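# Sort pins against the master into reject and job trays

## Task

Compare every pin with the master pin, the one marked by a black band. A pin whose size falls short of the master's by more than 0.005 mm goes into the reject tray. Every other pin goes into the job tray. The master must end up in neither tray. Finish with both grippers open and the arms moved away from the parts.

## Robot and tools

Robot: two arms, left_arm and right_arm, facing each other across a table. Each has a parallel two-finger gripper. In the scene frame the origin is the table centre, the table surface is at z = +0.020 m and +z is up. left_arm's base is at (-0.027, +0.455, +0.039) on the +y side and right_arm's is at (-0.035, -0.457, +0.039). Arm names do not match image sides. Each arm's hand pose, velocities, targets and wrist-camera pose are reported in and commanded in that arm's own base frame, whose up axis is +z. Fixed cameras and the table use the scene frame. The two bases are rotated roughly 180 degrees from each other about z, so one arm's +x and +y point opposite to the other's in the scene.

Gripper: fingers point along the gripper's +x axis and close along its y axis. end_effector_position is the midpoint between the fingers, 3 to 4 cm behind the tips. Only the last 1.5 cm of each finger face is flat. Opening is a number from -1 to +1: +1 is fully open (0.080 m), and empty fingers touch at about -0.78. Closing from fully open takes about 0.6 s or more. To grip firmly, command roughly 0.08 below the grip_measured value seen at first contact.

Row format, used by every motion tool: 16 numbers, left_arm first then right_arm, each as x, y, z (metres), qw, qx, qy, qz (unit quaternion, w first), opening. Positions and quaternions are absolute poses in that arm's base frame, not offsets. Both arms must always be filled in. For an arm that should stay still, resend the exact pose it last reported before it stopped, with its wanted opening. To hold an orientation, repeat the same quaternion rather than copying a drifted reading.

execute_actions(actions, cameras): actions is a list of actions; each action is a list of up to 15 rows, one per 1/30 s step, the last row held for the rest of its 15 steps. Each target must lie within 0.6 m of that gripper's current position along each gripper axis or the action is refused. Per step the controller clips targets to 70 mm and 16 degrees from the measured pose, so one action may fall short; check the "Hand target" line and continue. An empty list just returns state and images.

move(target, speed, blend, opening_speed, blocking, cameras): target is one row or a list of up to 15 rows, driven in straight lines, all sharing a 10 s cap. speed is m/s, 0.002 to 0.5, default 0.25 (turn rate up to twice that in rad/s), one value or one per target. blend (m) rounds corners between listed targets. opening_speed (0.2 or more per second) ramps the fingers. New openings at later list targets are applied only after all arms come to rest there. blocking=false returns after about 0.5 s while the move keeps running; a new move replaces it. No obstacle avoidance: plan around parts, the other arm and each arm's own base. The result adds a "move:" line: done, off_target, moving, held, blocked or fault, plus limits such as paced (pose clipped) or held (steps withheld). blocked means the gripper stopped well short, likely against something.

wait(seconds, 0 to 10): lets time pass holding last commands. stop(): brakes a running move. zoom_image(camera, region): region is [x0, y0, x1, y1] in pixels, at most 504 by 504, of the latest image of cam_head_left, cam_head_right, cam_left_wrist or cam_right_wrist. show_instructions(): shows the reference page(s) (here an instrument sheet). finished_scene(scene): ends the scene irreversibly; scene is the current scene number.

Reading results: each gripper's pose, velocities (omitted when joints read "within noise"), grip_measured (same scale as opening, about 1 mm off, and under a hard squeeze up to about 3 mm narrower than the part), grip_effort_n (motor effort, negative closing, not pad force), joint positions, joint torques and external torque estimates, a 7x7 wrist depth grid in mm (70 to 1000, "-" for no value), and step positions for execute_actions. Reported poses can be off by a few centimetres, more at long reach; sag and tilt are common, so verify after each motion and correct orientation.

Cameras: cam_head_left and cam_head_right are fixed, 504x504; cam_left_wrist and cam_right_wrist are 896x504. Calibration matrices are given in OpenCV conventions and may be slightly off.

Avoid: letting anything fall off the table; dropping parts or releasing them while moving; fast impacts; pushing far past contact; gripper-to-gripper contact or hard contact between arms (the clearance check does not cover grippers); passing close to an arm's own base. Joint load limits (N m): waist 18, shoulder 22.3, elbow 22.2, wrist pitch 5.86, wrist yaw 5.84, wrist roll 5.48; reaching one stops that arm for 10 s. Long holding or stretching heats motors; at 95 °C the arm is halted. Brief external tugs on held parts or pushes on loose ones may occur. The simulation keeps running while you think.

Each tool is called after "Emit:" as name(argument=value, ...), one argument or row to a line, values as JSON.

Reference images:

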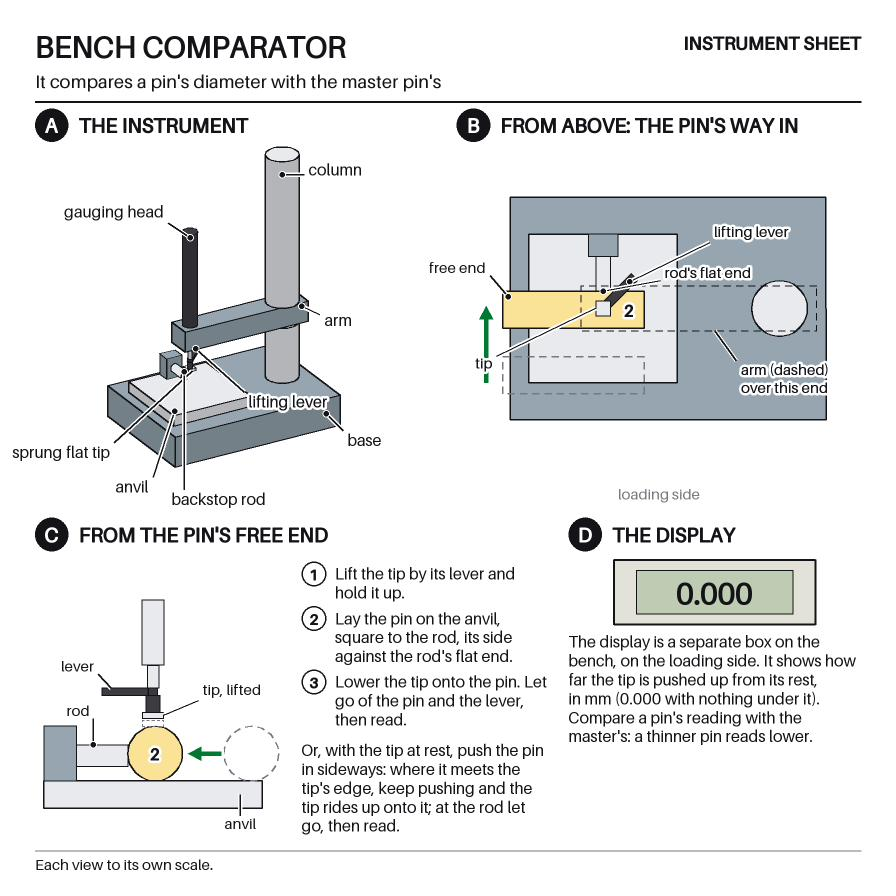

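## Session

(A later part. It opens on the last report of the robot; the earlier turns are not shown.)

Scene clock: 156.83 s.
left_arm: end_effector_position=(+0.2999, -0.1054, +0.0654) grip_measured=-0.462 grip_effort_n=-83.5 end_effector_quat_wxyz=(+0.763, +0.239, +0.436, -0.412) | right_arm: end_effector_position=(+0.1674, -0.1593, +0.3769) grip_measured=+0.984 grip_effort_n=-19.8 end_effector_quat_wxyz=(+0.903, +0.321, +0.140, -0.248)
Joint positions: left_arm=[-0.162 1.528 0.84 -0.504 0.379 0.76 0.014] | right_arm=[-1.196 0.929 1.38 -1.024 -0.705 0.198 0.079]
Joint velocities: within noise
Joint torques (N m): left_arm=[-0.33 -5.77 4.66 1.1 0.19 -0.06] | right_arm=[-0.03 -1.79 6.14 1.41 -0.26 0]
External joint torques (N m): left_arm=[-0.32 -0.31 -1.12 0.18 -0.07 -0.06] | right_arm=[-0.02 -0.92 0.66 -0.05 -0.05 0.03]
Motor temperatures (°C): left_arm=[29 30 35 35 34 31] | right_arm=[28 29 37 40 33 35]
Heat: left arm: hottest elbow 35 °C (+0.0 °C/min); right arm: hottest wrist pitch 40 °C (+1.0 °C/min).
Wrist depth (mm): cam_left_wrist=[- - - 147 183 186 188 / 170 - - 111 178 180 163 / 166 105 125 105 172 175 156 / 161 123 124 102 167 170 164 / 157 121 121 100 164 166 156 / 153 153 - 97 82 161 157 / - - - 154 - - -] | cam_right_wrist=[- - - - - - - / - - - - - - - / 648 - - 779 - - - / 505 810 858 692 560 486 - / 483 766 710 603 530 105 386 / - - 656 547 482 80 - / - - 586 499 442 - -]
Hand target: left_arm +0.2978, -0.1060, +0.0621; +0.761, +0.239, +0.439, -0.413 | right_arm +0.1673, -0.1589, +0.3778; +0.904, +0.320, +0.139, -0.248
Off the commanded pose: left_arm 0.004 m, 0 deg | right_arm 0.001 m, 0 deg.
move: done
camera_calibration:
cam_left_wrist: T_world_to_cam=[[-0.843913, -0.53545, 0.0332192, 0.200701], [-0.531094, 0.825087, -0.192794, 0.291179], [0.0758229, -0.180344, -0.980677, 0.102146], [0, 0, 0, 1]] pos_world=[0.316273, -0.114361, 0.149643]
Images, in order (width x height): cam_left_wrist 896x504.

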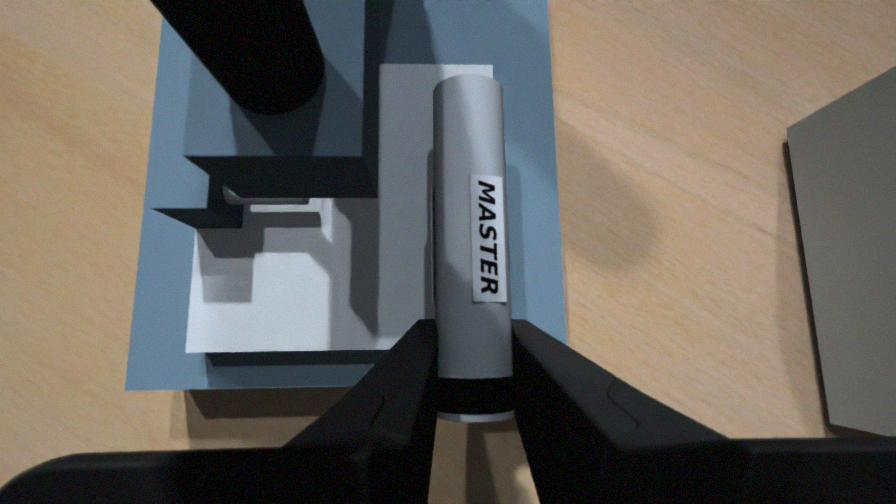

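Emit:
move(
  target=[
    [0.2985, -0.1055, 0.054, 0.7611, 0.2386, 0.4394, -0.4133, -0.54, 0.1673, -0.1589, 0.3778, 0.904, 0.320, 0.139, -0.248, 0.98],
  ],
  speed=0.03,
  cameras=["cam_left_wrist"],
)

Emit:
move(
  target=[
    [0.2985, -0.1055, 0.050, 0.7611, 0.2386, 0.4394, -0.4133, -0.54, 0.1673, -0.1589, 0.3778, 0.904, 0.320, 0.139, -0.248, 0.98],
  ],
  speed=0.03,
  cameras=["cam_left_wrist"],
)

Scene clock: 163.90 s.
left_arm: end_effector_position=(+0.3005, -0.1055, +0.0575) grip_measured=-0.462 grip_effort_n=-83.5 end_effector_quat_wxyz=(+0.763, +0.239, +0.436, -0.412) | right_arm: end_effector_position=(+0.1674, -0.1593, +0.3769) grip_measured=+0.984 grip_effort_n=-19.8 end_effector_quat_wxyz=(+0.903, +0.321, +0.140, -0.248)
Joint positions: left_arm=[-0.162 1.545 0.822 -0.468 0.379 0.76 0.014] | right_arm=[-1.196 0.929 1.38 -1.024 -0.705 0.198 0.079]
Joint velocities: within noise
Joint torques (N m): left_arm=[-0.12 -5.71 4.59 1.1 0.22 0.02] | right_arm=[-0.03 -1.79 6.14 1.42 -0.26 0.01]
External joint torques (N m): left_arm=[-0.14 -0.24 -1.08 0.18 -0.03 0.02] | right_arm=[-0.03 -0.8 0.62 -0.04 -0.04 0.03]
Motor temperatures (°C): left_arm=[29 30 34 35 34 31] | right_arm=[28 29 38 40 33 35]
Heat: left arm: hottest wrist pitch 35 °C (+1.0 °C/min); right arm: hottest wrist pitch 40 °C (+1.0 °C/min).
Wrist depth (mm): cam_left_wrist=[- - - 139 174 177 179 / - - - 114 168 171 164 / 157 103 117 105 164 167 156 / 153 123 116 102 159 163 161 / 149 112 113 100 155 158 158 / 145 145 - 97 82 154 154 / - - - 146 - - -] | cam_right_wrist=[- - - - - - - / - - - - - - - / 644 - 998 783 - - - / 512 817 853 683 557 483 - / 489 553 716 604 539 105 389 / - - 653 554 485 80 - / - - 579 502 445 - -]
Hand target: left_arm +0.2985, -0.1055, +0.0541; +0.761, +0.239, +0.439, -0.413 | right_arm +0.1673, -0.1589, +0.3778; +0.904, +0.320, +0.139, -0.248
Off the commanded pose: left_arm 0.004 m, 0 deg | right_arm 0.001 m, 0 deg.
move: done
camera_calibration:
cam_left_wrist: T_world_to_cam=[[-0.843913, -0.53545, 0.0332192, 0.201421], [-0.531094, 0.825087, -0.192794, 0.290072], [0.0758229, -0.180344, -0.980677, 0.0943941], [0, 0, 0, 1]] pos_world=[0.31688, -0.114461, 0.141803]
Images, in order (width x height): cam_left_wrist 896x504.

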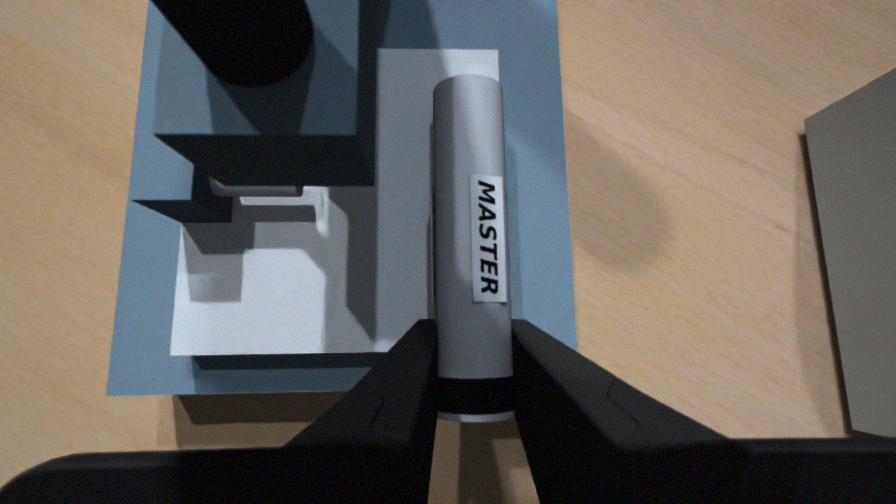

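Scene clock: 164.63 s.
left_arm: end_effector_position=(+0.3017, -0.1057, +0.0567) grip_measured=-0.462 grip_effort_n=-83.5 end_effector_quat_wxyz=(+0.766, +0.241, +0.432, -0.411) | right_arm: end_effector_position=(+0.1674, -0.1593, +0.3769) grip_measured=+0.984 grip_effort_n=-20.2 end_effector_quat_wxyz=(+0.903, +0.321, +0.140, -0.248)
Joint positions: left_arm=[-0.162 1.546 0.816 -0.451 0.379 0.76 0.014] | right_arm=[-1.196 0.929 1.38 -1.024 -0.705 0.198 0.079]
Joint velocities: within noise
Joint torques (N m): left_arm=[-0.12 -4.83 4.19 1.15 0.22 0.02] | right_arm=[-0.04 -1.79 6.13 1.41 -0.26 0.01]
External joint torques (N m): left_arm=[-0.13 0.67 -1.47 0.23 -0.04 0.02] | right_arm=[-0.01 -0.88 0.69 -0.03 -0.05 0.03]
Motor temperatures (°C): left_arm=[29 30 34 35 34 31] | right_arm=[28 29 38 40 33 35]
Heat: left arm: hottest wrist pitch 35 °C (+1.0 °C/min); right arm: hottest wrist pitch 40 °C (+1.0 °C/min).
Wrist depth (mm): cam_left_wrist=[- - - 140 174 177 179 / - - - 114 168 172 172 / 159 99 118 105 164 167 159 / 155 124 117 102 159 162 161 / 150 120 114 100 127 157 157 / 146 120 - 97 82 153 153 / - - - 146 - - -] | cam_right_wrist=[- - - - - - - / - - - - - - - / 643 - 994 778 - - - / 513 808 860 682 565 487 - / 498 557 717 601 529 105 384 / - - 663 550 485 80 - / - - 583 502 444 - -]
Hand target: left_arm +0.2984, -0.1054, +0.0501; +0.761, +0.239, +0.439, -0.413 | right_arm +0.1673, -0.1589, +0.3778; +0.904, +0.320, +0.139, -0.248
Off the commanded pose: left_arm 0.007 m, 1 deg | right_arm 0.001 m, 0 deg.
move: done
camera_calibration:
cam_left_wrist: T_world_to_cam=[[-0.844022, -0.535677, 0.0260085, 0.202803], [-0.529478, 0.824578, -0.199309, 0.290563], [0.085319, -0.181992, -0.979592, 0.09034], [0, 0, 0, 1]] pos_world=[0.317309, -0.114514, 0.141133]
Images, in order (width x height): cam_left_wrist 896x504.

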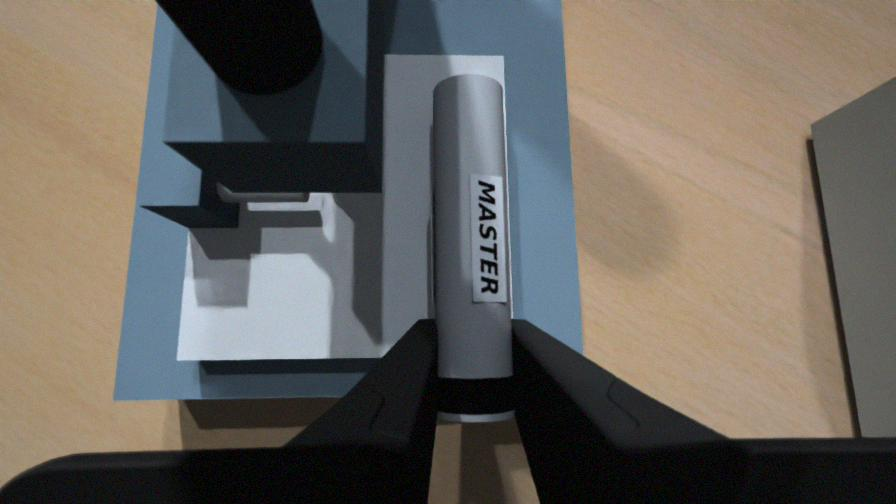

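Emit:
move(
  target=[
    [0.2985, -0.1055, 0.0525, 0.7611, 0.2386, 0.4394, -0.4133, -0.54, 0.1673, -0.1589, 0.3778, 0.904, 0.320, 0.139, -0.248, 0.98],
    [0.3203, -0.0914, 0.0525, 0.7611, 0.2386, 0.4394, -0.4133, -0.54, 0.1673, -0.1589, 0.3778, 0.904, 0.320, 0.139, -0.248, 0.98],
  ],
  speed=0.03,
)

Scene clock: 170.30 s.
left_arm: end_effector_position=(+0.3169, -0.0967, +0.0564) grip_measured=-0.462 grip_effort_n=-83.5 end_effector_quat_wxyz=(+0.761, +0.238, +0.433, -0.420) | right_arm: end_effector_position=(+0.1674, -0.1593, +0.3769) grip_measured=+0.984 grip_effort_n=-20.2 end_effector_quat_wxyz=(+0.903, +0.321, +0.140, -0.248)
Joint positions: left_arm=[-0.113 1.613 0.886 -0.487 0.412 0.82 0.014] | right_arm=[-1.196 0.929 1.38 -1.024 -0.705 0.198 0.079]
Joint velocities: within noise
Joint torques (N m): left_arm=[1.08 -4.63 6.32 0.86 -0.13 0.11] | right_arm=[-0.03 -1.79 6.14 1.41 -0.26 0.01]
External joint torques (N m): left_arm=[1.07 1.37 0.62 -0.04 -0.41 0.11] | right_arm=[-0.02 -0.85 0.65 -0.04 -0.04 0.03]
Motor temperatures (°C): left_arm=[29 30 34 35 34 31] | right_arm=[28 29 38 40 33 35]
Heat: left arm: hottest wrist pitch 35 °C (+1.0 °C/min); right arm: hottest wrist pitch 40 °C (+1.0 °C/min).
Wrist depth (mm): cam_left_wrist=[167 167 - - 143 179 182 / 162 162 - - 136 173 176 / 157 157 108 - 133 168 169 / 153 152 116 102 129 163 165 / 148 122 113 100 126 158 161 / 144 145 - 97 77 154 156 / - - - 146 - - -] | cam_right_wrist=[- - - - - - - / - - - - - - - / 653 - - 760 - - - / 495 809 856 682 559 483 - / 476 487 712 600 530 105 389 / - - 633 548 485 80 - / - - 579 502 441 - -]
Hand target: left_arm +0.3201, -0.0914, +0.0526; +0.761, +0.238, +0.439, -0.413 | right_arm +0.1673, -0.1589, +0.3778; +0.904, +0.320, +0.139, -0.248
Off the commanded pose: left_arm 0.007 m, 1 deg | right_arm 0.001 m, 0 deg.
move: done
camera_calibration:
cam_left_wrist: T_world_to_cam=[[-0.851365, -0.523014, 0.0404208, 0.223229], [-0.519691, 0.830445, -0.200705, 0.28859], [0.0714041, -0.191879, -0.978818, 0.0938246], [0, 0, 0, 1]] pos_world=[0.333327, -0.104903, 0.140735]

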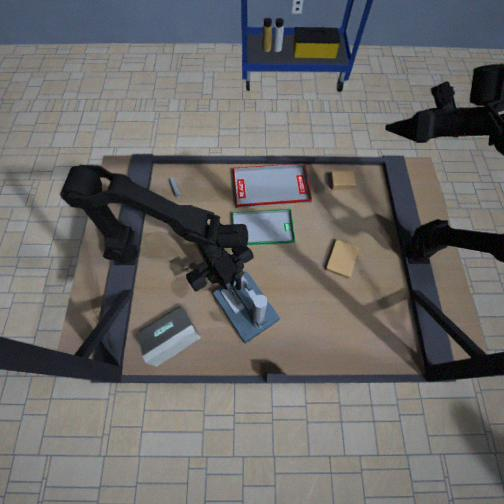

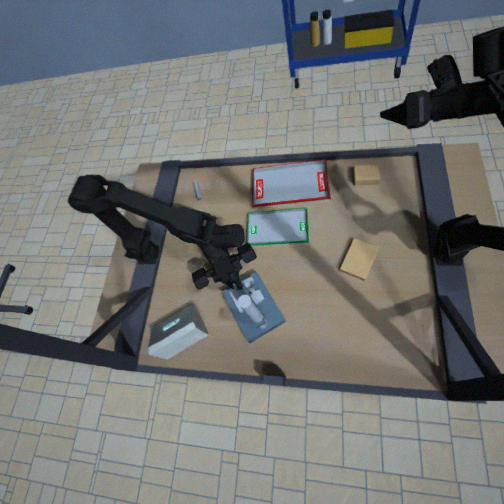

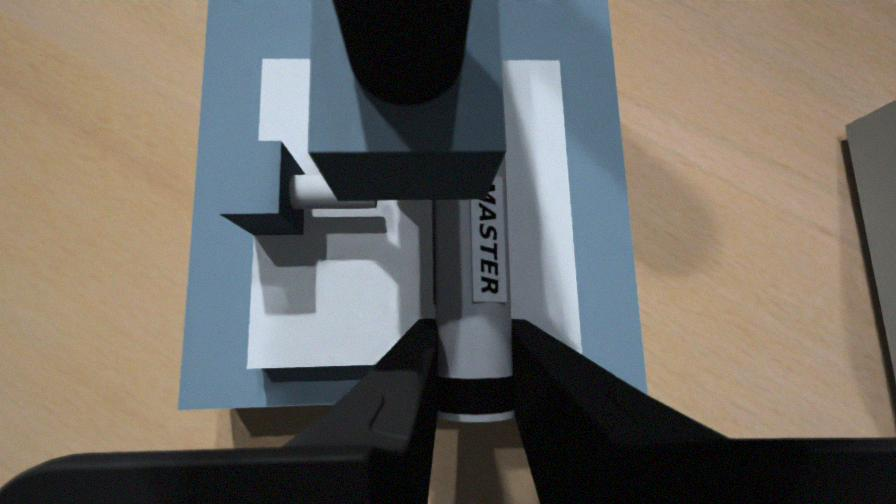

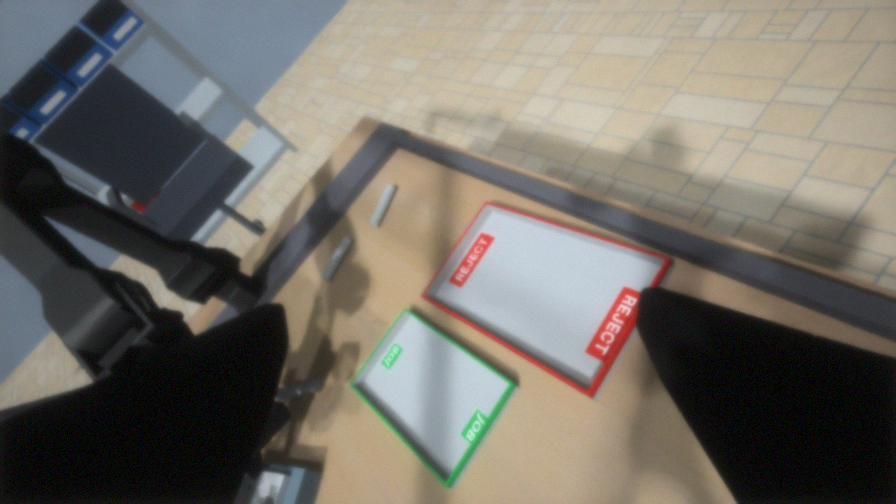

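Emit:
move(
  target=[
    [0.3285, -0.0840, 0.0525, 0.7611, 0.2386, 0.4394, -0.4133, -0.54, 0.1673, -0.1589, 0.3778, 0.904, 0.320, 0.139, -0.248, 0.98],
  ],
  speed=0.03,
  cameras=["cam_left_wrist"],
)

Scene clock: 174.93 s.
left_arm: end_effector_position=(+0.3240, -0.0914, +0.0565) grip_measured=-0.462 grip_effort_n=-83.5 end_effector_quat_wxyz=(+0.760, +0.237, +0.432, -0.424) | right_arm: end_effector_position=(+0.1674, -0.1593, +0.3769) grip_measured=+0.984 grip_effort_n=-20.2 end_effector_quat_wxyz=(+0.903, +0.321, +0.140, -0.248)
Joint positions: left_arm=[-0.089 1.642 0.918 -0.504 0.427 0.849 0.014] | right_arm=[-1.196 0.929 1.38 -1.024 -0.705 0.198 0.079]
Joint velocities: within noise
Joint torques (N m): left_arm=[1.46 -4.82 6.45 0.94 -0.31 0.1] | right_arm=[-0.03 -1.79 6.13 1.41 -0.26 0.01]
External joint torques (N m): left_arm=[1.47 1.4 0.74 0.07 -0.6 0.09] | right_arm=[-0.03 -0.81 0.62 -0.05 -0.04 0.04]
Motor temperatures (°C): left_arm=[29 31 34 35 34 31] | right_arm=[28 29 38 40 33 35]
Heat: left arm: hottest wrist pitch 35 °C (+1.0 °C/min); right arm: hottest wrist pitch 40 °C (+1.0 °C/min).
Wrist depth (mm): cam_left_wrist=[166 168 137 - 144 180 183 / 161 162 133 - 128 174 177 / 156 158 98 - 125 169 171 / 152 153 116 102 120 164 166 / 148 149 113 100 116 159 161 / 144 145 - 96 77 154 157 / - - - 145 - - -] | cam_right_wrist=[- - - - - - - / - - - - - - - / 646 - 993 762 - - - / 489 801 864 687 556 480 - / 473 492 706 599 532 105 388 / - - 647 548 482 80 - / - - 580 497 442 - -]
Hand target: left_arm +0.3283, -0.0839, +0.0526; +0.761, +0.239, +0.439, -0.413 | right_arm +0.1673, -0.1589, +0.3778; +0.904, +0.320, +0.139, -0.248
Off the commanded pose: left_arm 0.010 m, 2 deg | right_arm 0.001 m, 0 deg.
move: off_target (left_arm)
camera_calibration:
cam_left_wrist: T_world_to_cam=[[-0.854509, -0.517525, 0.0445274, 0.233323], [-0.514945, 0.832751, -0.203364, 0.286747], [0.0681658, -0.196706, -0.97809, 0.095031], [0, 0, 0, 1]] pos_world=[0.340557, -0.0993449, 0.140874]
Images, in order (width x height): cam_left_wrist 896x504.

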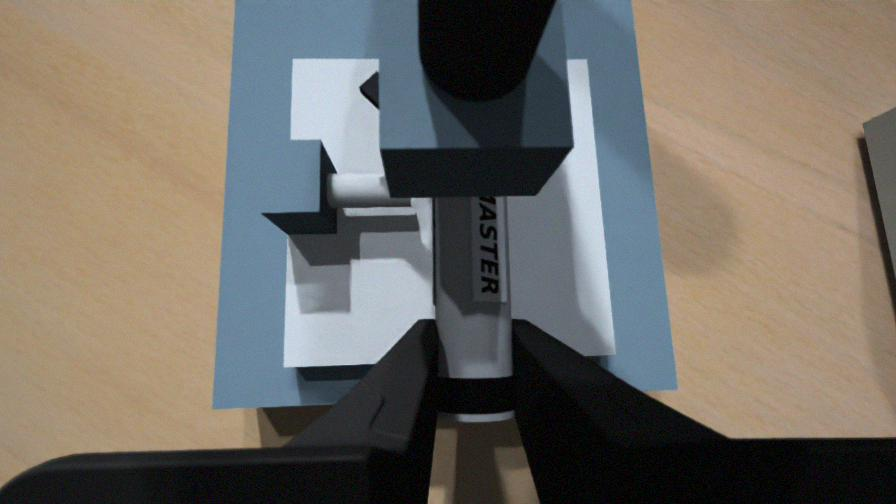

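Emit:
move(
  target=[
    [0.3330, -0.0810, 0.0535, 0.7611, 0.2386, 0.4394, -0.4133, -0.54, 0.1673, -0.1589, 0.3778, 0.904, 0.320, 0.139, -0.248, 0.98],
  ],
  speed=0.03,
)

Scene clock: 178.80 s.
left_arm: end_effector_position=(+0.3284, -0.0881, +0.0568) grip_measured=-0.462 grip_effort_n=-83.5 end_effector_quat_wxyz=(+0.760, +0.237, +0.433, -0.423) | right_arm: end_effector_position=(+0.1674, -0.1593, +0.3769) grip_measured=+0.984 grip_effort_n=-20.2 end_effector_quat_wxyz=(+0.903, +0.321, +0.140, -0.248)
Joint positions: left_arm=[-0.077 1.658 0.938 -0.515 0.429 0.861 0.014] | right_arm=[-1.196 0.929 1.38 -1.024 -0.705 0.198 0.079]
Joint velocities: within noise
Joint torques (N m): left_arm=[1.41 -5.12 6.5 0.9 -0.24 0.09] | right_arm=[-0.03 -1.79 6.13 1.42 -0.26 0.01]
External joint torques (N m): left_arm=[1.41 1.17 0.9 0.06 -0.53 0.09] | right_arm=[-0.03 -0.77 0.56 -0.05 -0.04 0.03]
Motor temperatures (°C): left_arm=[29 31 34 35 34 31] | right_arm=[28 29 38 40 33 35]
Heat: left arm: hottest wrist pitch 35 °C (+1.0 °C/min); right arm: hottest wrist pitch 40 °C (+1.0 °C/min).
Wrist depth (mm): cam_left_wrist=[166 168 137 - - 180 183 / 161 162 133 - - 174 177 / 156 158 100 - 122 168 171 / 152 153 117 102 120 164 166 / 148 149 114 100 116 158 162 / 144 145 - 96 77 155 157 / - - - 146 - - -] | cam_right_wrist=[- - - - - - - / - - - - - - - / 648 - - 786 - - - / 482 791 862 691 555 487 - / 468 482 717 597 530 105 387 / - - 641 545 483 80 - / - - 576 503 442 - -]
Hand target: left_arm +0.3328, -0.0810, +0.0536; +0.761, +0.239, +0.439, -0.413 | right_arm +0.1673, -0.1589, +0.3778; +0.904, +0.320, +0.139, -0.248
Off the commanded pose: left_arm 0.009 m, 1 deg | right_arm 0.001 m, 0 deg.
move: off_target (left_arm)
camera_calibration:
cam_left_wrist: T_world_to_cam=[[-0.853887, -0.518504, 0.045067, 0.238444], [-0.516179, 0.832604, -0.200821, 0.28653], [0.0666037, -0.194741, -0.978591, 0.0963414], [0, 0, 0, 1]] pos_world=[0.345089, -0.09617, 0.141074]

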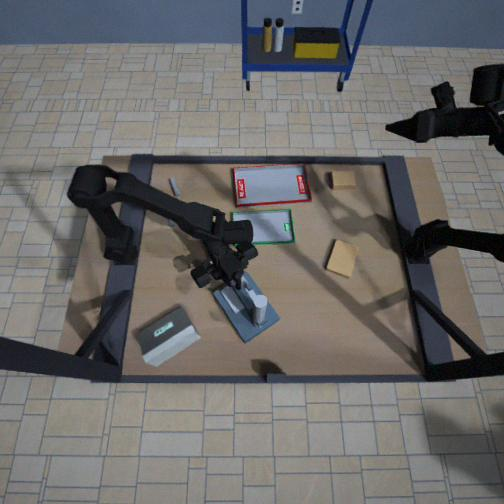

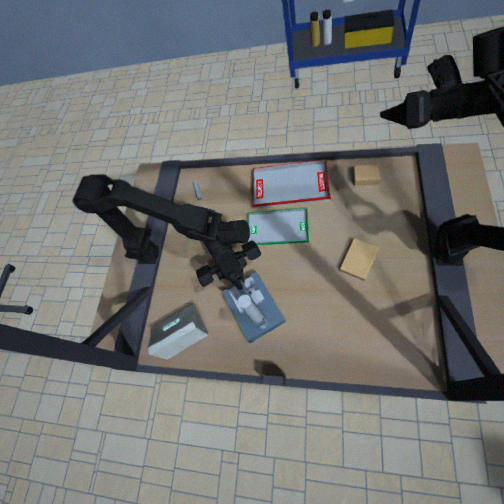

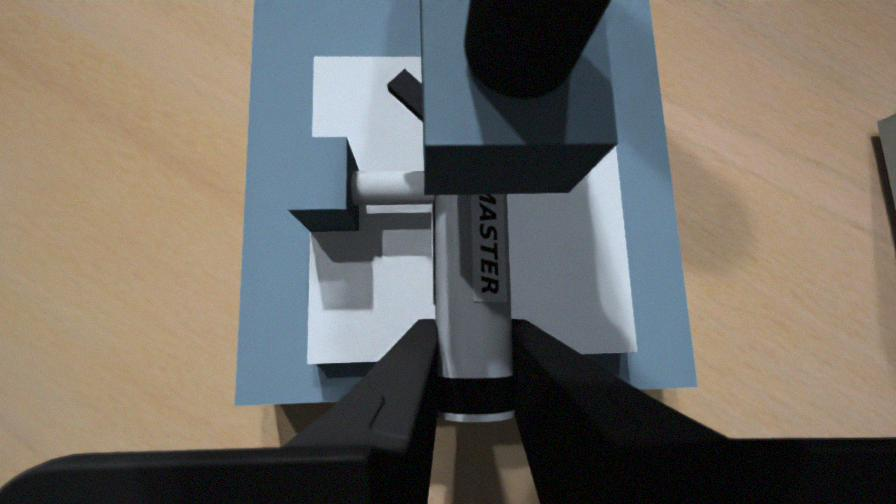

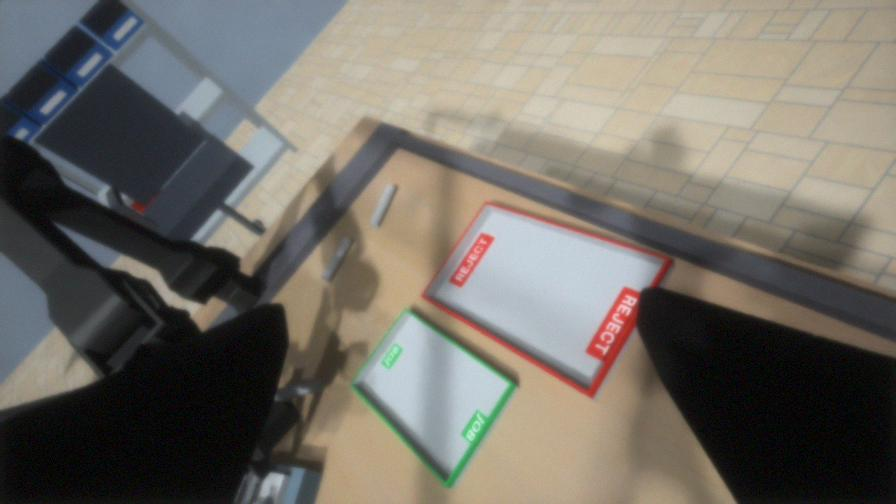

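Emit:
zoom_image(
  camera="cam_head_left",
  region=[150, 310, 190, 345],
)

Emit:
zoom_image(
  camera="cam_left_wrist",
  region=[230, 0, 700, 460],
)

Scaled by 12.600 from the camera's 504x504 image, which has a finer 720x720 frame.

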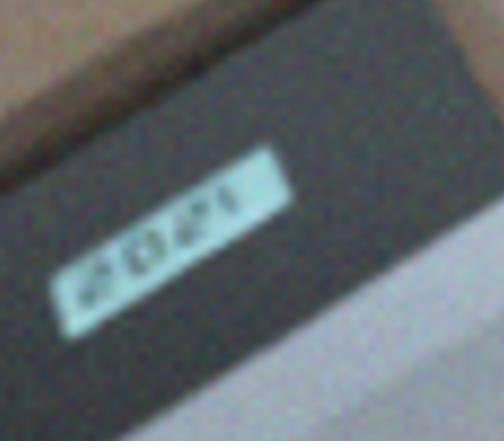

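Scaled by 1.072 from the camera's 896x504 image, which has a finer 1280x720 frame.

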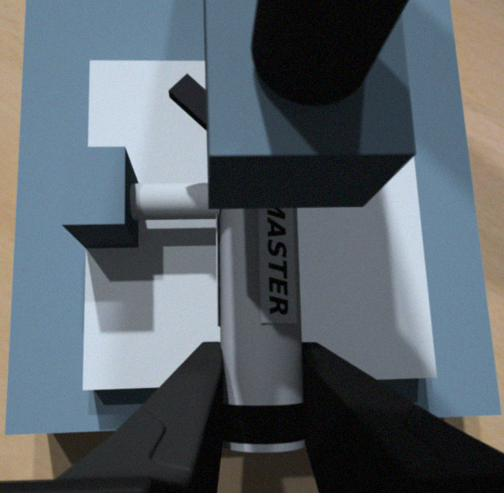

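Emit:
move(
  target=[
    [0.3290, -0.0865, 0.0550, 0.7611, 0.2386, 0.4394, -0.4133, -0.54, 0.1673, -0.1589, 0.3778, 0.904, 0.320, 0.139, -0.248, 0.98],
    [0.3290, -0.0865, 0.0550, 0.7611, 0.2386, 0.4394, -0.4133, -0.25, 0.1673, -0.1589, 0.3778, 0.904, 0.320, 0.139, -0.248, 0.98],
  ],
  speed=0.03,
  opening_speed=0.5,
)

Emit:
zoom_image(
  camera="cam_head_left",
  region=[150, 310, 190, 345],
)

Scene clock: 193.17 s.
left_arm: end_effector_position=(+0.3294, -0.0883, +0.0569) grip_measured=-0.254 grip_effort_n=15.1 end_effector_quat_wxyz=(+0.762, +0.237, +0.435, -0.418) | right_arm: end_effector_position=(+0.1674, -0.1593, +0.3769) grip_measured=+0.984 grip_effort_n=-20.2 end_effector_quat_wxyz=(+0.903, +0.321, +0.140, -0.248)
Joint positions: left_arm=[-0.082 1.657 0.938 -0.51 0.418 0.846 0.024] | right_arm=[-1.196 0.929 1.38 -1.024 -0.705 0.198 0.079]
Joint velocities: within noise
Joint torques (N m): left_arm=[0.07 -7.02 5.07 0.87 -0.1 -0.06] | right_arm=[-0.03 -1.8 6.14 1.42 -0.26 0.01]
External joint torques (N m): left_arm=[0.07 -0.7 -0.6 0 -0.38 -0.06] | right_arm=[-0.03 -0.85 0.62 -0.05 -0.04 0.04]
Motor temperatures (°C): left_arm=[29 31 35 35 34 31] | right_arm=[28 29 38 40 33 35]
Heat: left arm: hottest elbow 35 °C (+3.0 °C/min); right arm: hottest wrist pitch 40 °C (+1.0 °C/min).
Wrist depth (mm): cam_left_wrist=[166 167 137 - - 178 181 / 161 163 132 - - 172 175 / 156 158 101 - 132 167 170 / 152 154 116 104 119 163 165 / 148 150 114 102 116 157 160 / 144 146 - 98 81 154 156 / - - - 146 88 - -] | cam_right_wrist=[- - - - - - - / - - - - - - - / 636 - 994 779 - - - / 484 801 850 689 558 483 - / 474 490 708 598 529 105 385 / - - 638 548 481 80 - / - - 582 501 446 - -]
Hand target: left_arm +0.3290, -0.0865, +0.0550; +0.761, +0.239, +0.439, -0.413 | right_arm +0.1673, -0.1589, +0.3778; +0.904, +0.320, +0.139, -0.248
Off the commanded pose: left_arm 0.003 m, 1 deg | right_arm 0.001 m, 0 deg.
move: done
camera_calibration:
cam_left_wrist: T_world_to_cam=[[-0.847716, -0.528827, 0.0414675, 0.236465], [-0.525873, 0.827582, -0.196382, 0.289783], [0.0695341, -0.188283, -0.97965, 0.0960548], [0, 0, 0, 1]] pos_world=[0.346165, -0.0966846, 0.141203]

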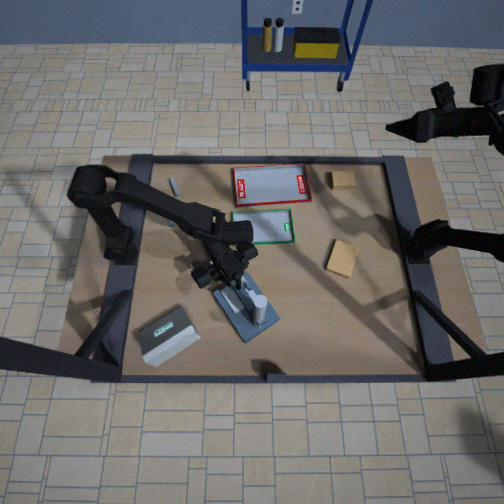

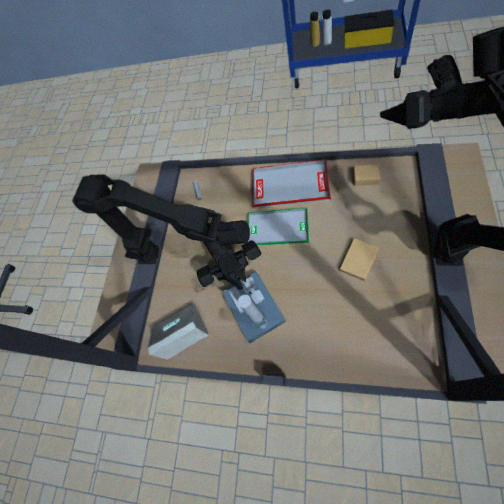

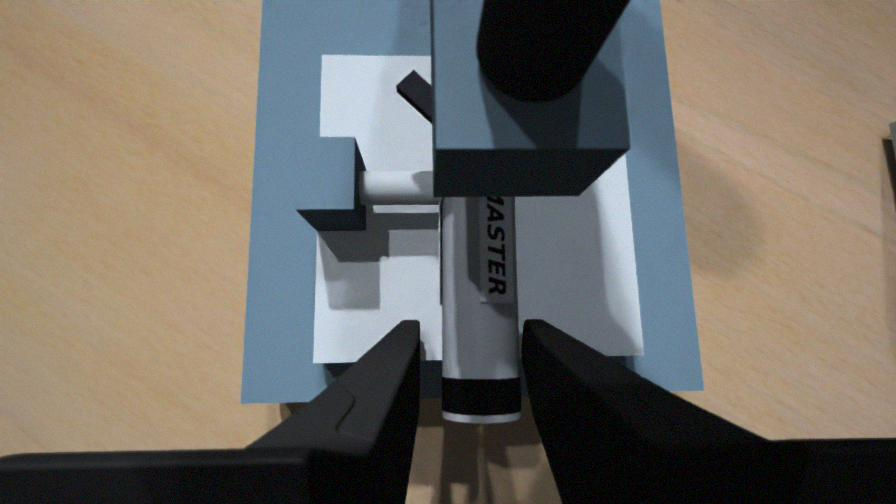

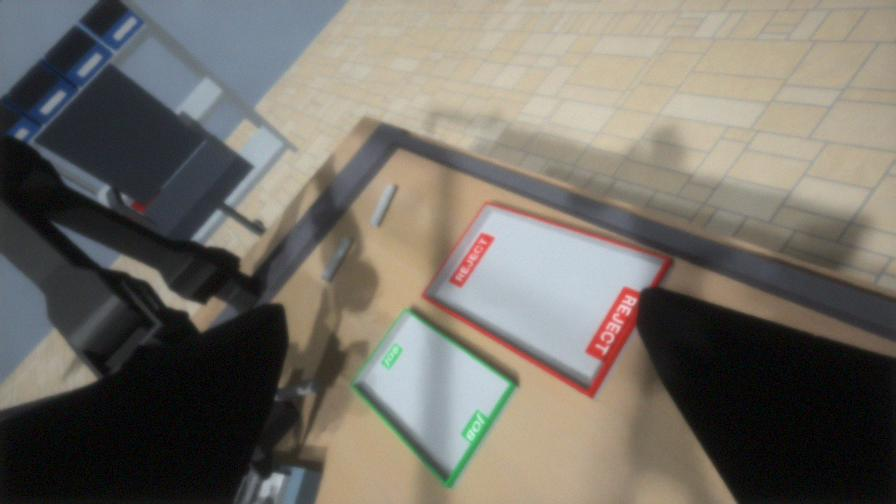

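Scaled by 12.600 from the camera's 504x504 image, which has a finer 720x720 frame.

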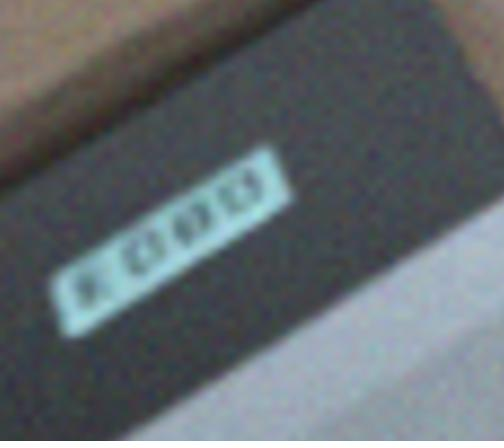

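Emit:
move(
  target=[
    [0.3290, -0.0865, 0.0550, 0.7611, 0.2386, 0.4394, -0.4133, 0.0, 0.1673, -0.1589, 0.3778, 0.904, 0.320, 0.139, -0.248, 0.98],
    [0.303, -0.046, 0.13, 0.7611, 0.2386, 0.4394, -0.4133, 0.0, 0.1673, -0.1589, 0.3778, 0.904, 0.320, 0.139, -0.248, 0.98],
    [0.18, -0.14, 0.16, 0.7611, 0.2386, 0.4394, -0.4133, 0.0, 0.1673, -0.1589, 0.3778, 0.904, 0.320, 0.139, -0.248, 0.98],
  ],
  speed=0.12,
  blend=[0, 0.02, 0],
  opening_speed=0.5,
)

Scene clock: 204.93 s.
left_arm: end_effector_position=(+0.1824, -0.1413, +0.1632) grip_measured=-0.003 grip_effort_n=14.2 end_effector_quat_wxyz=(+0.763, +0.237, +0.436, -0.415) | right_arm: end_effector_position=(+0.1674, -0.1593, +0.3769) grip_measured=+0.984 grip_effort_n=-20.7 end_effector_quat_wxyz=(+0.903, +0.321, +0.140, -0.248)
Joint positions: left_arm=[-0.502 1.005 0.871 -0.958 0.243 0.435 0.035] | right_arm=[-1.196 0.929 1.38 -1.024 -0.705 0.198 0.079]
Joint velocities: within noise
Joint torques (N m): left_arm=[-0.31 -3.44 4.85 0.85 -0.03 -0.06] | right_arm=[-0.03 -1.79 6.14 1.41 -0.26 0.01]
External joint torques (N m): left_arm=[-0.33 -1.14 -1.49 -0.21 -0.18 -0.06] | right_arm=[-0.02 -0.89 0.7 -0.03 -0.04 0.03]
Motor temperatures (°C): left_arm=[29 32 34 35 34 31] | right_arm=[28 29 38 40 33 35]
Heat: left arm: hottest wrist pitch 35 °C (+1.0 °C/min); right arm: hottest wrist pitch 40 °C (+0.0 °C/min).
Wrist depth (mm): cam_left_wrist=[176 252 289 295 173 - - / 182 246 282 282 174 177 185 / 207 229 273 274 192 194 284 / 219 225 265 267 213 214 268 / 252 255 259 260 232 263 253 / 247 250 - 254 84 261 244 / - - - 248 79 - -] | cam_right_wrist=[- - - - - - - / - - - - - - - / 725 - 993 775 - - - / - 796 856 682 559 485 - / 541 829 721 598 529 105 385 / - - 660 551 485 80 - / - - 585 501 443 - -]
Hand target: left_arm +0.1801, -0.1400, +0.1600; +0.761, +0.239, +0.439, -0.413 | right_arm +0.1673, -0.1589, +0.3778; +0.904, +0.320, +0.139, -0.248
Off the commanded pose: left_arm 0.004 m, 1 deg | right_arm 0.001 m, 0 deg.
move: done
camera_calibration:
cam_left_wrist: T_world_to_cam=[[-0.844821, -0.533643, 0.038767, 0.0786156], [-0.53014, 0.825079, -0.195437, 0.277475], [0.0723075, -0.185661, -0.97995, 0.200359], [0, 0, 0, 1]] pos_world=[0.19903, -0.149788, 0.247523]

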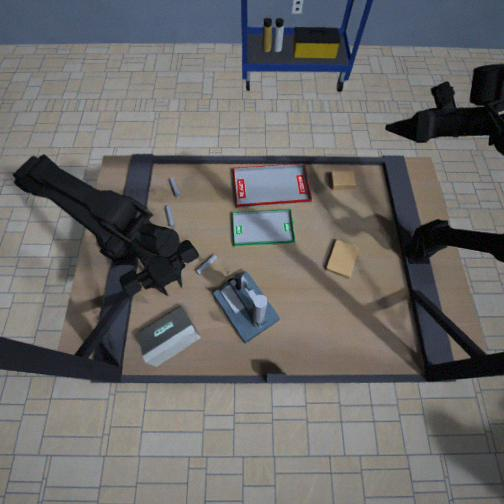

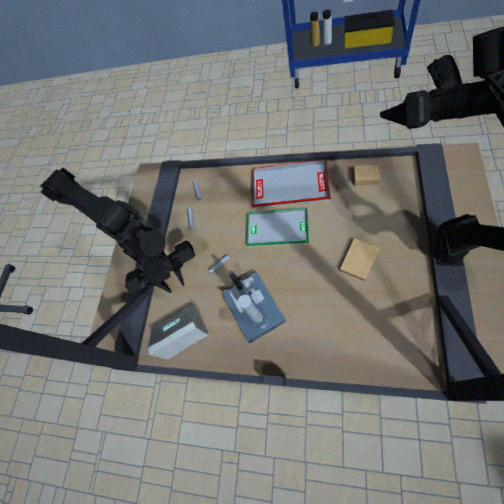

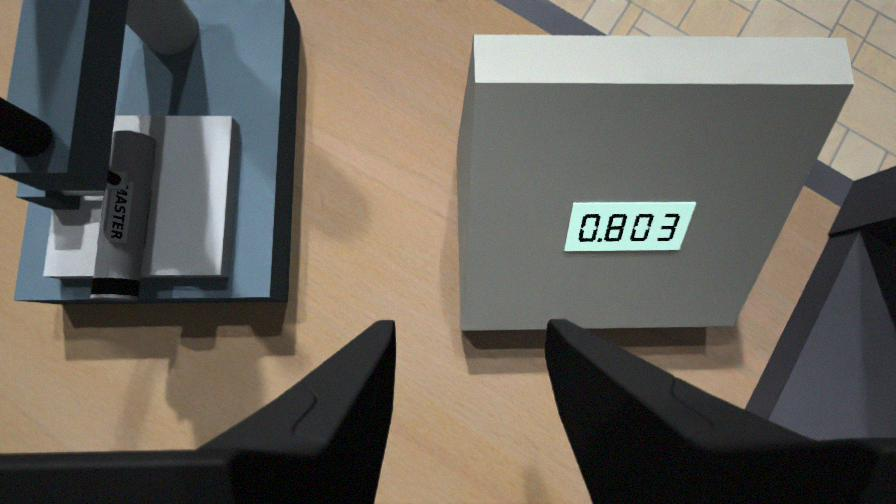

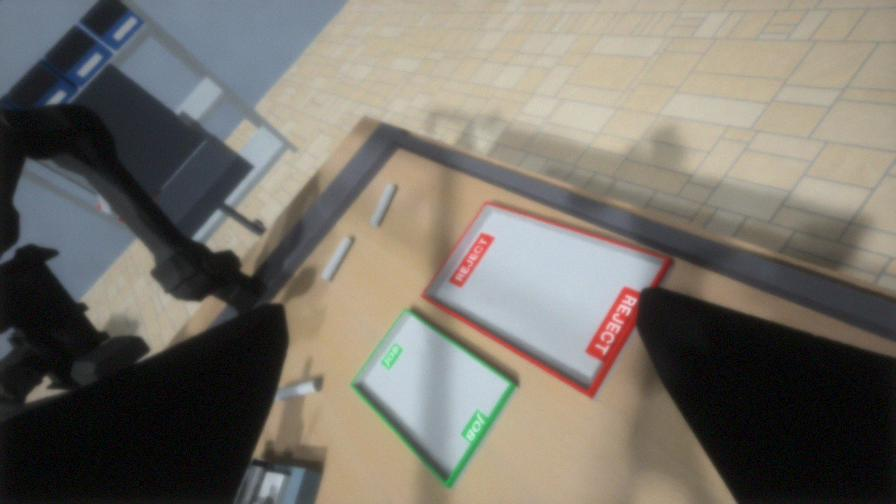

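Emit:
zoom_image(
  camera="cam_left_wrist",
  region=[550, 190, 710, 270],
)

Emit:
zoom_image(
  camera="cam_left_wrist",
  region=[0, 80, 300, 320],
)

Emit:
zoom_image(
  camera="cam_head_left",
  region=[150, 310, 190, 345],
)

Scaled by 3.150 from the camera's 896x504 image, which has a finer 1280x720 frame.

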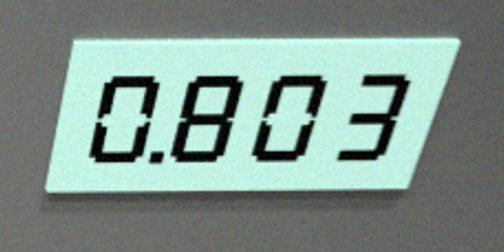

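Scaled by 1.680 from the camera's 896x504 image, which has a finer 1280x720 frame.

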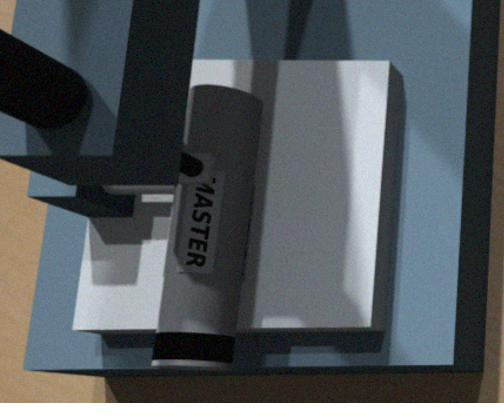

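Scaled by 12.600 from the camera's 504x504 image, which has a finer 720x720 frame.

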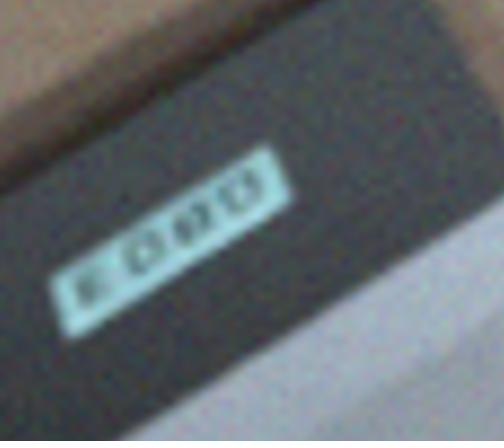

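Emit:
move(
  target=[
    [0.303, -0.046, 0.12, 0.7611, 0.2386, 0.4394, -0.4133, 0.0, 0.1673, -0.1589, 0.3778, 0.904, 0.320, 0.139, -0.248, 0.98],
    [0.3285, -0.0868, 0.0550, 0.7611, 0.2386, 0.4394, -0.4133, 0.0, 0.1673, -0.1589, 0.3778, 0.904, 0.320, 0.139, -0.248, 0.98],
    [0.3285, -0.0868, 0.0550, 0.7611, 0.2386, 0.4394, -0.4133, -0.54, 0.1673, -0.1589, 0.3778, 0.904, 0.320, 0.139, -0.248, 0.98],
  ],
  speed=[0.2, 0.06, 0.05],
  blend=[0.02, 0, 0],
  opening_speed=0.8,
  cameras=["cam_left_wrist", "cam_head_left"],
)

Scene clock: 222.00 s.
left_arm: end_effector_position=(+0.3299, -0.0881, +0.0602) grip_measured=-0.474 grip_effort_n=-83.5 end_effector_quat_wxyz=(+0.763, +0.240, +0.433, -0.415) | right_arm: end_effector_position=(+0.1674, -0.1593, +0.3769) grip_measured=+0.984 grip_effort_n=-20.2 end_effector_quat_wxyz=(+0.903, +0.321, +0.140, -0.248)
Joint positions: left_arm=[-0.084 1.647 0.941 -0.514 0.412 0.844 0.014] | right_arm=[-1.196 0.929 1.38 -1.024 -0.705 0.198 0.079]
Joint velocities: within noise
Joint torques (N m): left_arm=[0.11 -6.05 4.55 1.23 0.1 -0.06] | right_arm=[-0.03 -1.79 6.14 1.42 -0.26 0.01]
External joint torques (N m): left_arm=[0.07 0.24 -1.17 0.35 -0.17 -0.06] | right_arm=[-0.03 -0.89 0.65 -0.05 -0.04 0.03]
Motor temperatures (°C): left_arm=[29 31 34 36 34 31] | right_arm=[28 29 38 40 33 35]
Heat: left arm: hottest wrist pitch 36 °C (+1.0 °C/min); right arm: hottest wrist pitch 40 °C (+0.0 °C/min).
Wrist depth (mm): cam_left_wrist=[170 172 141 - - 181 183 / 166 167 136 - - 175 178 / 161 163 102 - 135 170 172 / 157 158 120 107 122 165 167 / 152 154 117 102 119 161 162 / 148 150 - 100 76 157 158 / - - - 149 - - -] | cam_right_wrist=[- - - - - - - / - - - - - - - / 645 - 984 775 - - - / 484 818 862 688 564 480 - / 467 487 725 600 533 106 387 / - - 642 546 481 80 - / - - 573 504 444 - -]
Hand target: left_arm +0.3285, -0.0869, +0.0551; +0.761, +0.239, +0.439, -0.413 | right_arm +0.1673, -0.1589, +0.3778; +0.904, +0.320, +0.139, -0.248
Off the commanded pose: left_arm 0.006 m, 1 deg | right_arm 0.001 m, 0 deg.
move: done
camera_calibration:
cam_left_wrist: T_world_to_cam=[[-0.847235, -0.530249, 0.0320905, 0.237104], [-0.525486, 0.827711, -0.196874, 0.290461], [0.0778303, -0.183661, -0.979904, 0.0969482], [0, 0, 0, 1]] pos_world=[0.34597, -0.0968881, 0.144575]
Images, in order (width x height): cam_head_left 504x504, cam_left_wrist 896x504.

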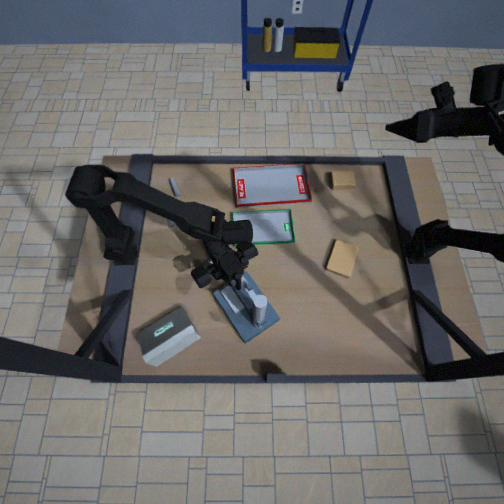

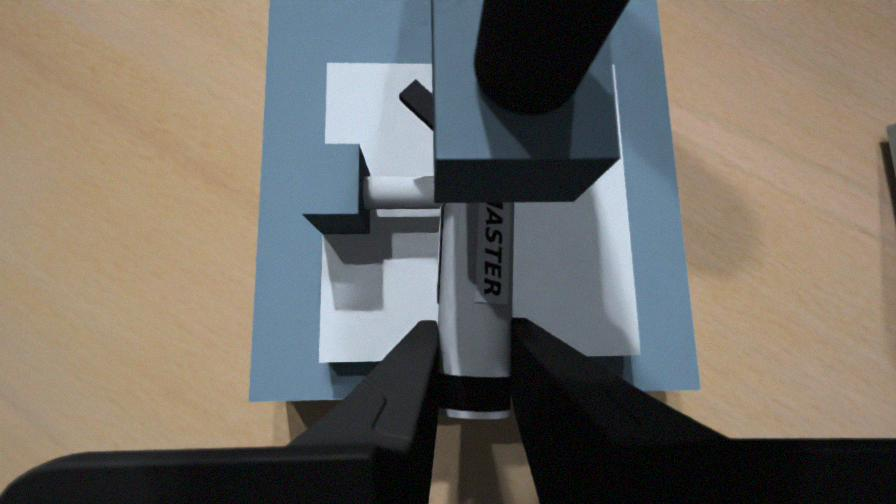

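Emit:
move(
  target=[
    [0.3005, -0.105, 0.058, 0.7611, 0.2386, 0.4394, -0.4133, -0.54, 0.1673, -0.1589, 0.3778, 0.904, 0.320, 0.139, -0.248, 0.98],
    [0.2985, -0.106, 0.13, 0.7611, 0.2386, 0.4394, -0.4133, -0.54, 0.1673, -0.1589, 0.3778, 0.904, 0.320, 0.139, -0.248, 0.98],
    [0.2, 0.12, 0.13, 0.7611, 0.2386, 0.4394, -0.4133, -0.54, 0.1673, -0.1589, 0.3778, 0.904, 0.320, 0.139, -0.248, 0.98],
    [0.2, 0.12, 0.025, 0.7611, 0.2386, 0.4394, -0.4133, -0.54, 0.1673, -0.1589, 0.3778, 0.904, 0.320, 0.139, -0.248, 0.98],
  ],
  speed=[0.06, 0.15, 0.2, 0.1],
  blend=[0, 0.02, 0.02, 0],
  cameras=["cam_left_wrist", "cam_head_left"],
)

Scene clock: 230.83 s.
left_arm: end_effector_position=(+0.2022, +0.1217, +0.0277) grip_measured=-0.474 grip_effort_n=-83.5 end_effector_quat_wxyz=(+0.761, +0.244, +0.439, -0.411) | right_arm: end_effector_position=(+0.1674, -0.1593, +0.3769) grip_measured=+0.984 grip_effort_n=-20.2 end_effector_quat_wxyz=(+0.903, +0.321, +0.140, -0.248)
Joint positions: left_arm=[0.853 1.663 0.83 -0.882 0.5 1.89 0.014] | right_arm=[-1.196 0.929 1.38 -1.024 -0.705 0.198 0.079]
Joint velocities: within noise
Joint torques (N m): left_arm=[0.26 -5.22 3.52 0.07 0.38 0.06] | right_arm=[-0.03 -1.79 6.14 1.41 -0.26 0.01]
External joint torques (N m): left_arm=[0.26 0 -0.95 0.05 0.03 0.06] | right_arm=[-0.05 -0.83 0.65 -0.03 -0.03 0.03]
Motor temperatures (°C): left_arm=[29 32 34 36 34 31] | right_arm=[28 29 38 40 33 35]
Heat: left arm: hottest wrist pitch 36 °C (+1.0 °C/min); right arm: hottest wrist pitch 40 °C (+0.0 °C/min).
Wrist depth (mm): cam_left_wrist=[124 136 138 140 142 143 145 / 131 133 134 134 137 139 141 / 128 129 131 111 134 135 137 / 125 126 127 106 130 132 133 / 122 123 124 102 127 128 129 / 119 120 - 100 81 125 126 / - - - 120 - - -] | cam_right_wrist=[- - - - - - - / 558 - - - - - - / 634 - 636 778 - - - / - 807 687 684 560 481 - / - 826 709 606 529 106 385 / - - 656 551 486 80 - / - - 585 495 441 - -]
Hand target: left_arm +0.2000, +0.1200, +0.0251; +0.761, +0.239, +0.439, -0.413 | right_arm +0.1673, -0.1589, +0.3778; +0.904, +0.320, +0.139, -0.248
Off the commanded pose: left_arm 0.004 m, 1 deg | right_arm 0.001 m, 0 deg.
move: done
camera_calibration:
cam_left_wrist: T_world_to_cam=[[-0.845214, -0.533702, 0.0278455, 0.241317], [-0.529269, 0.828697, -0.182031, 0.0434713], [0.0740748, -0.168593, -0.982898, 0.11256], [0, 0, 0, 1]] pos_world=[0.218635, 0.111744, 0.111829]
Images, in order (width x height): cam_head_left 504x504, cam_left_wrist 896x504.

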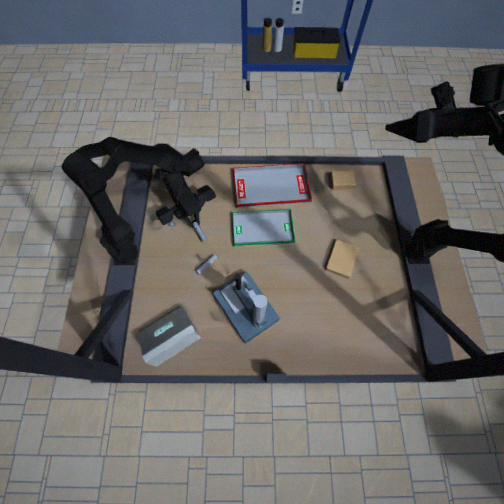

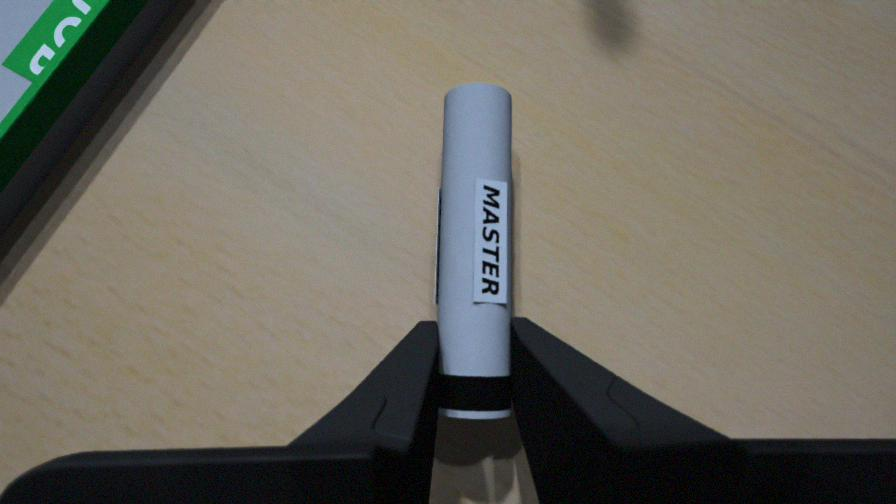

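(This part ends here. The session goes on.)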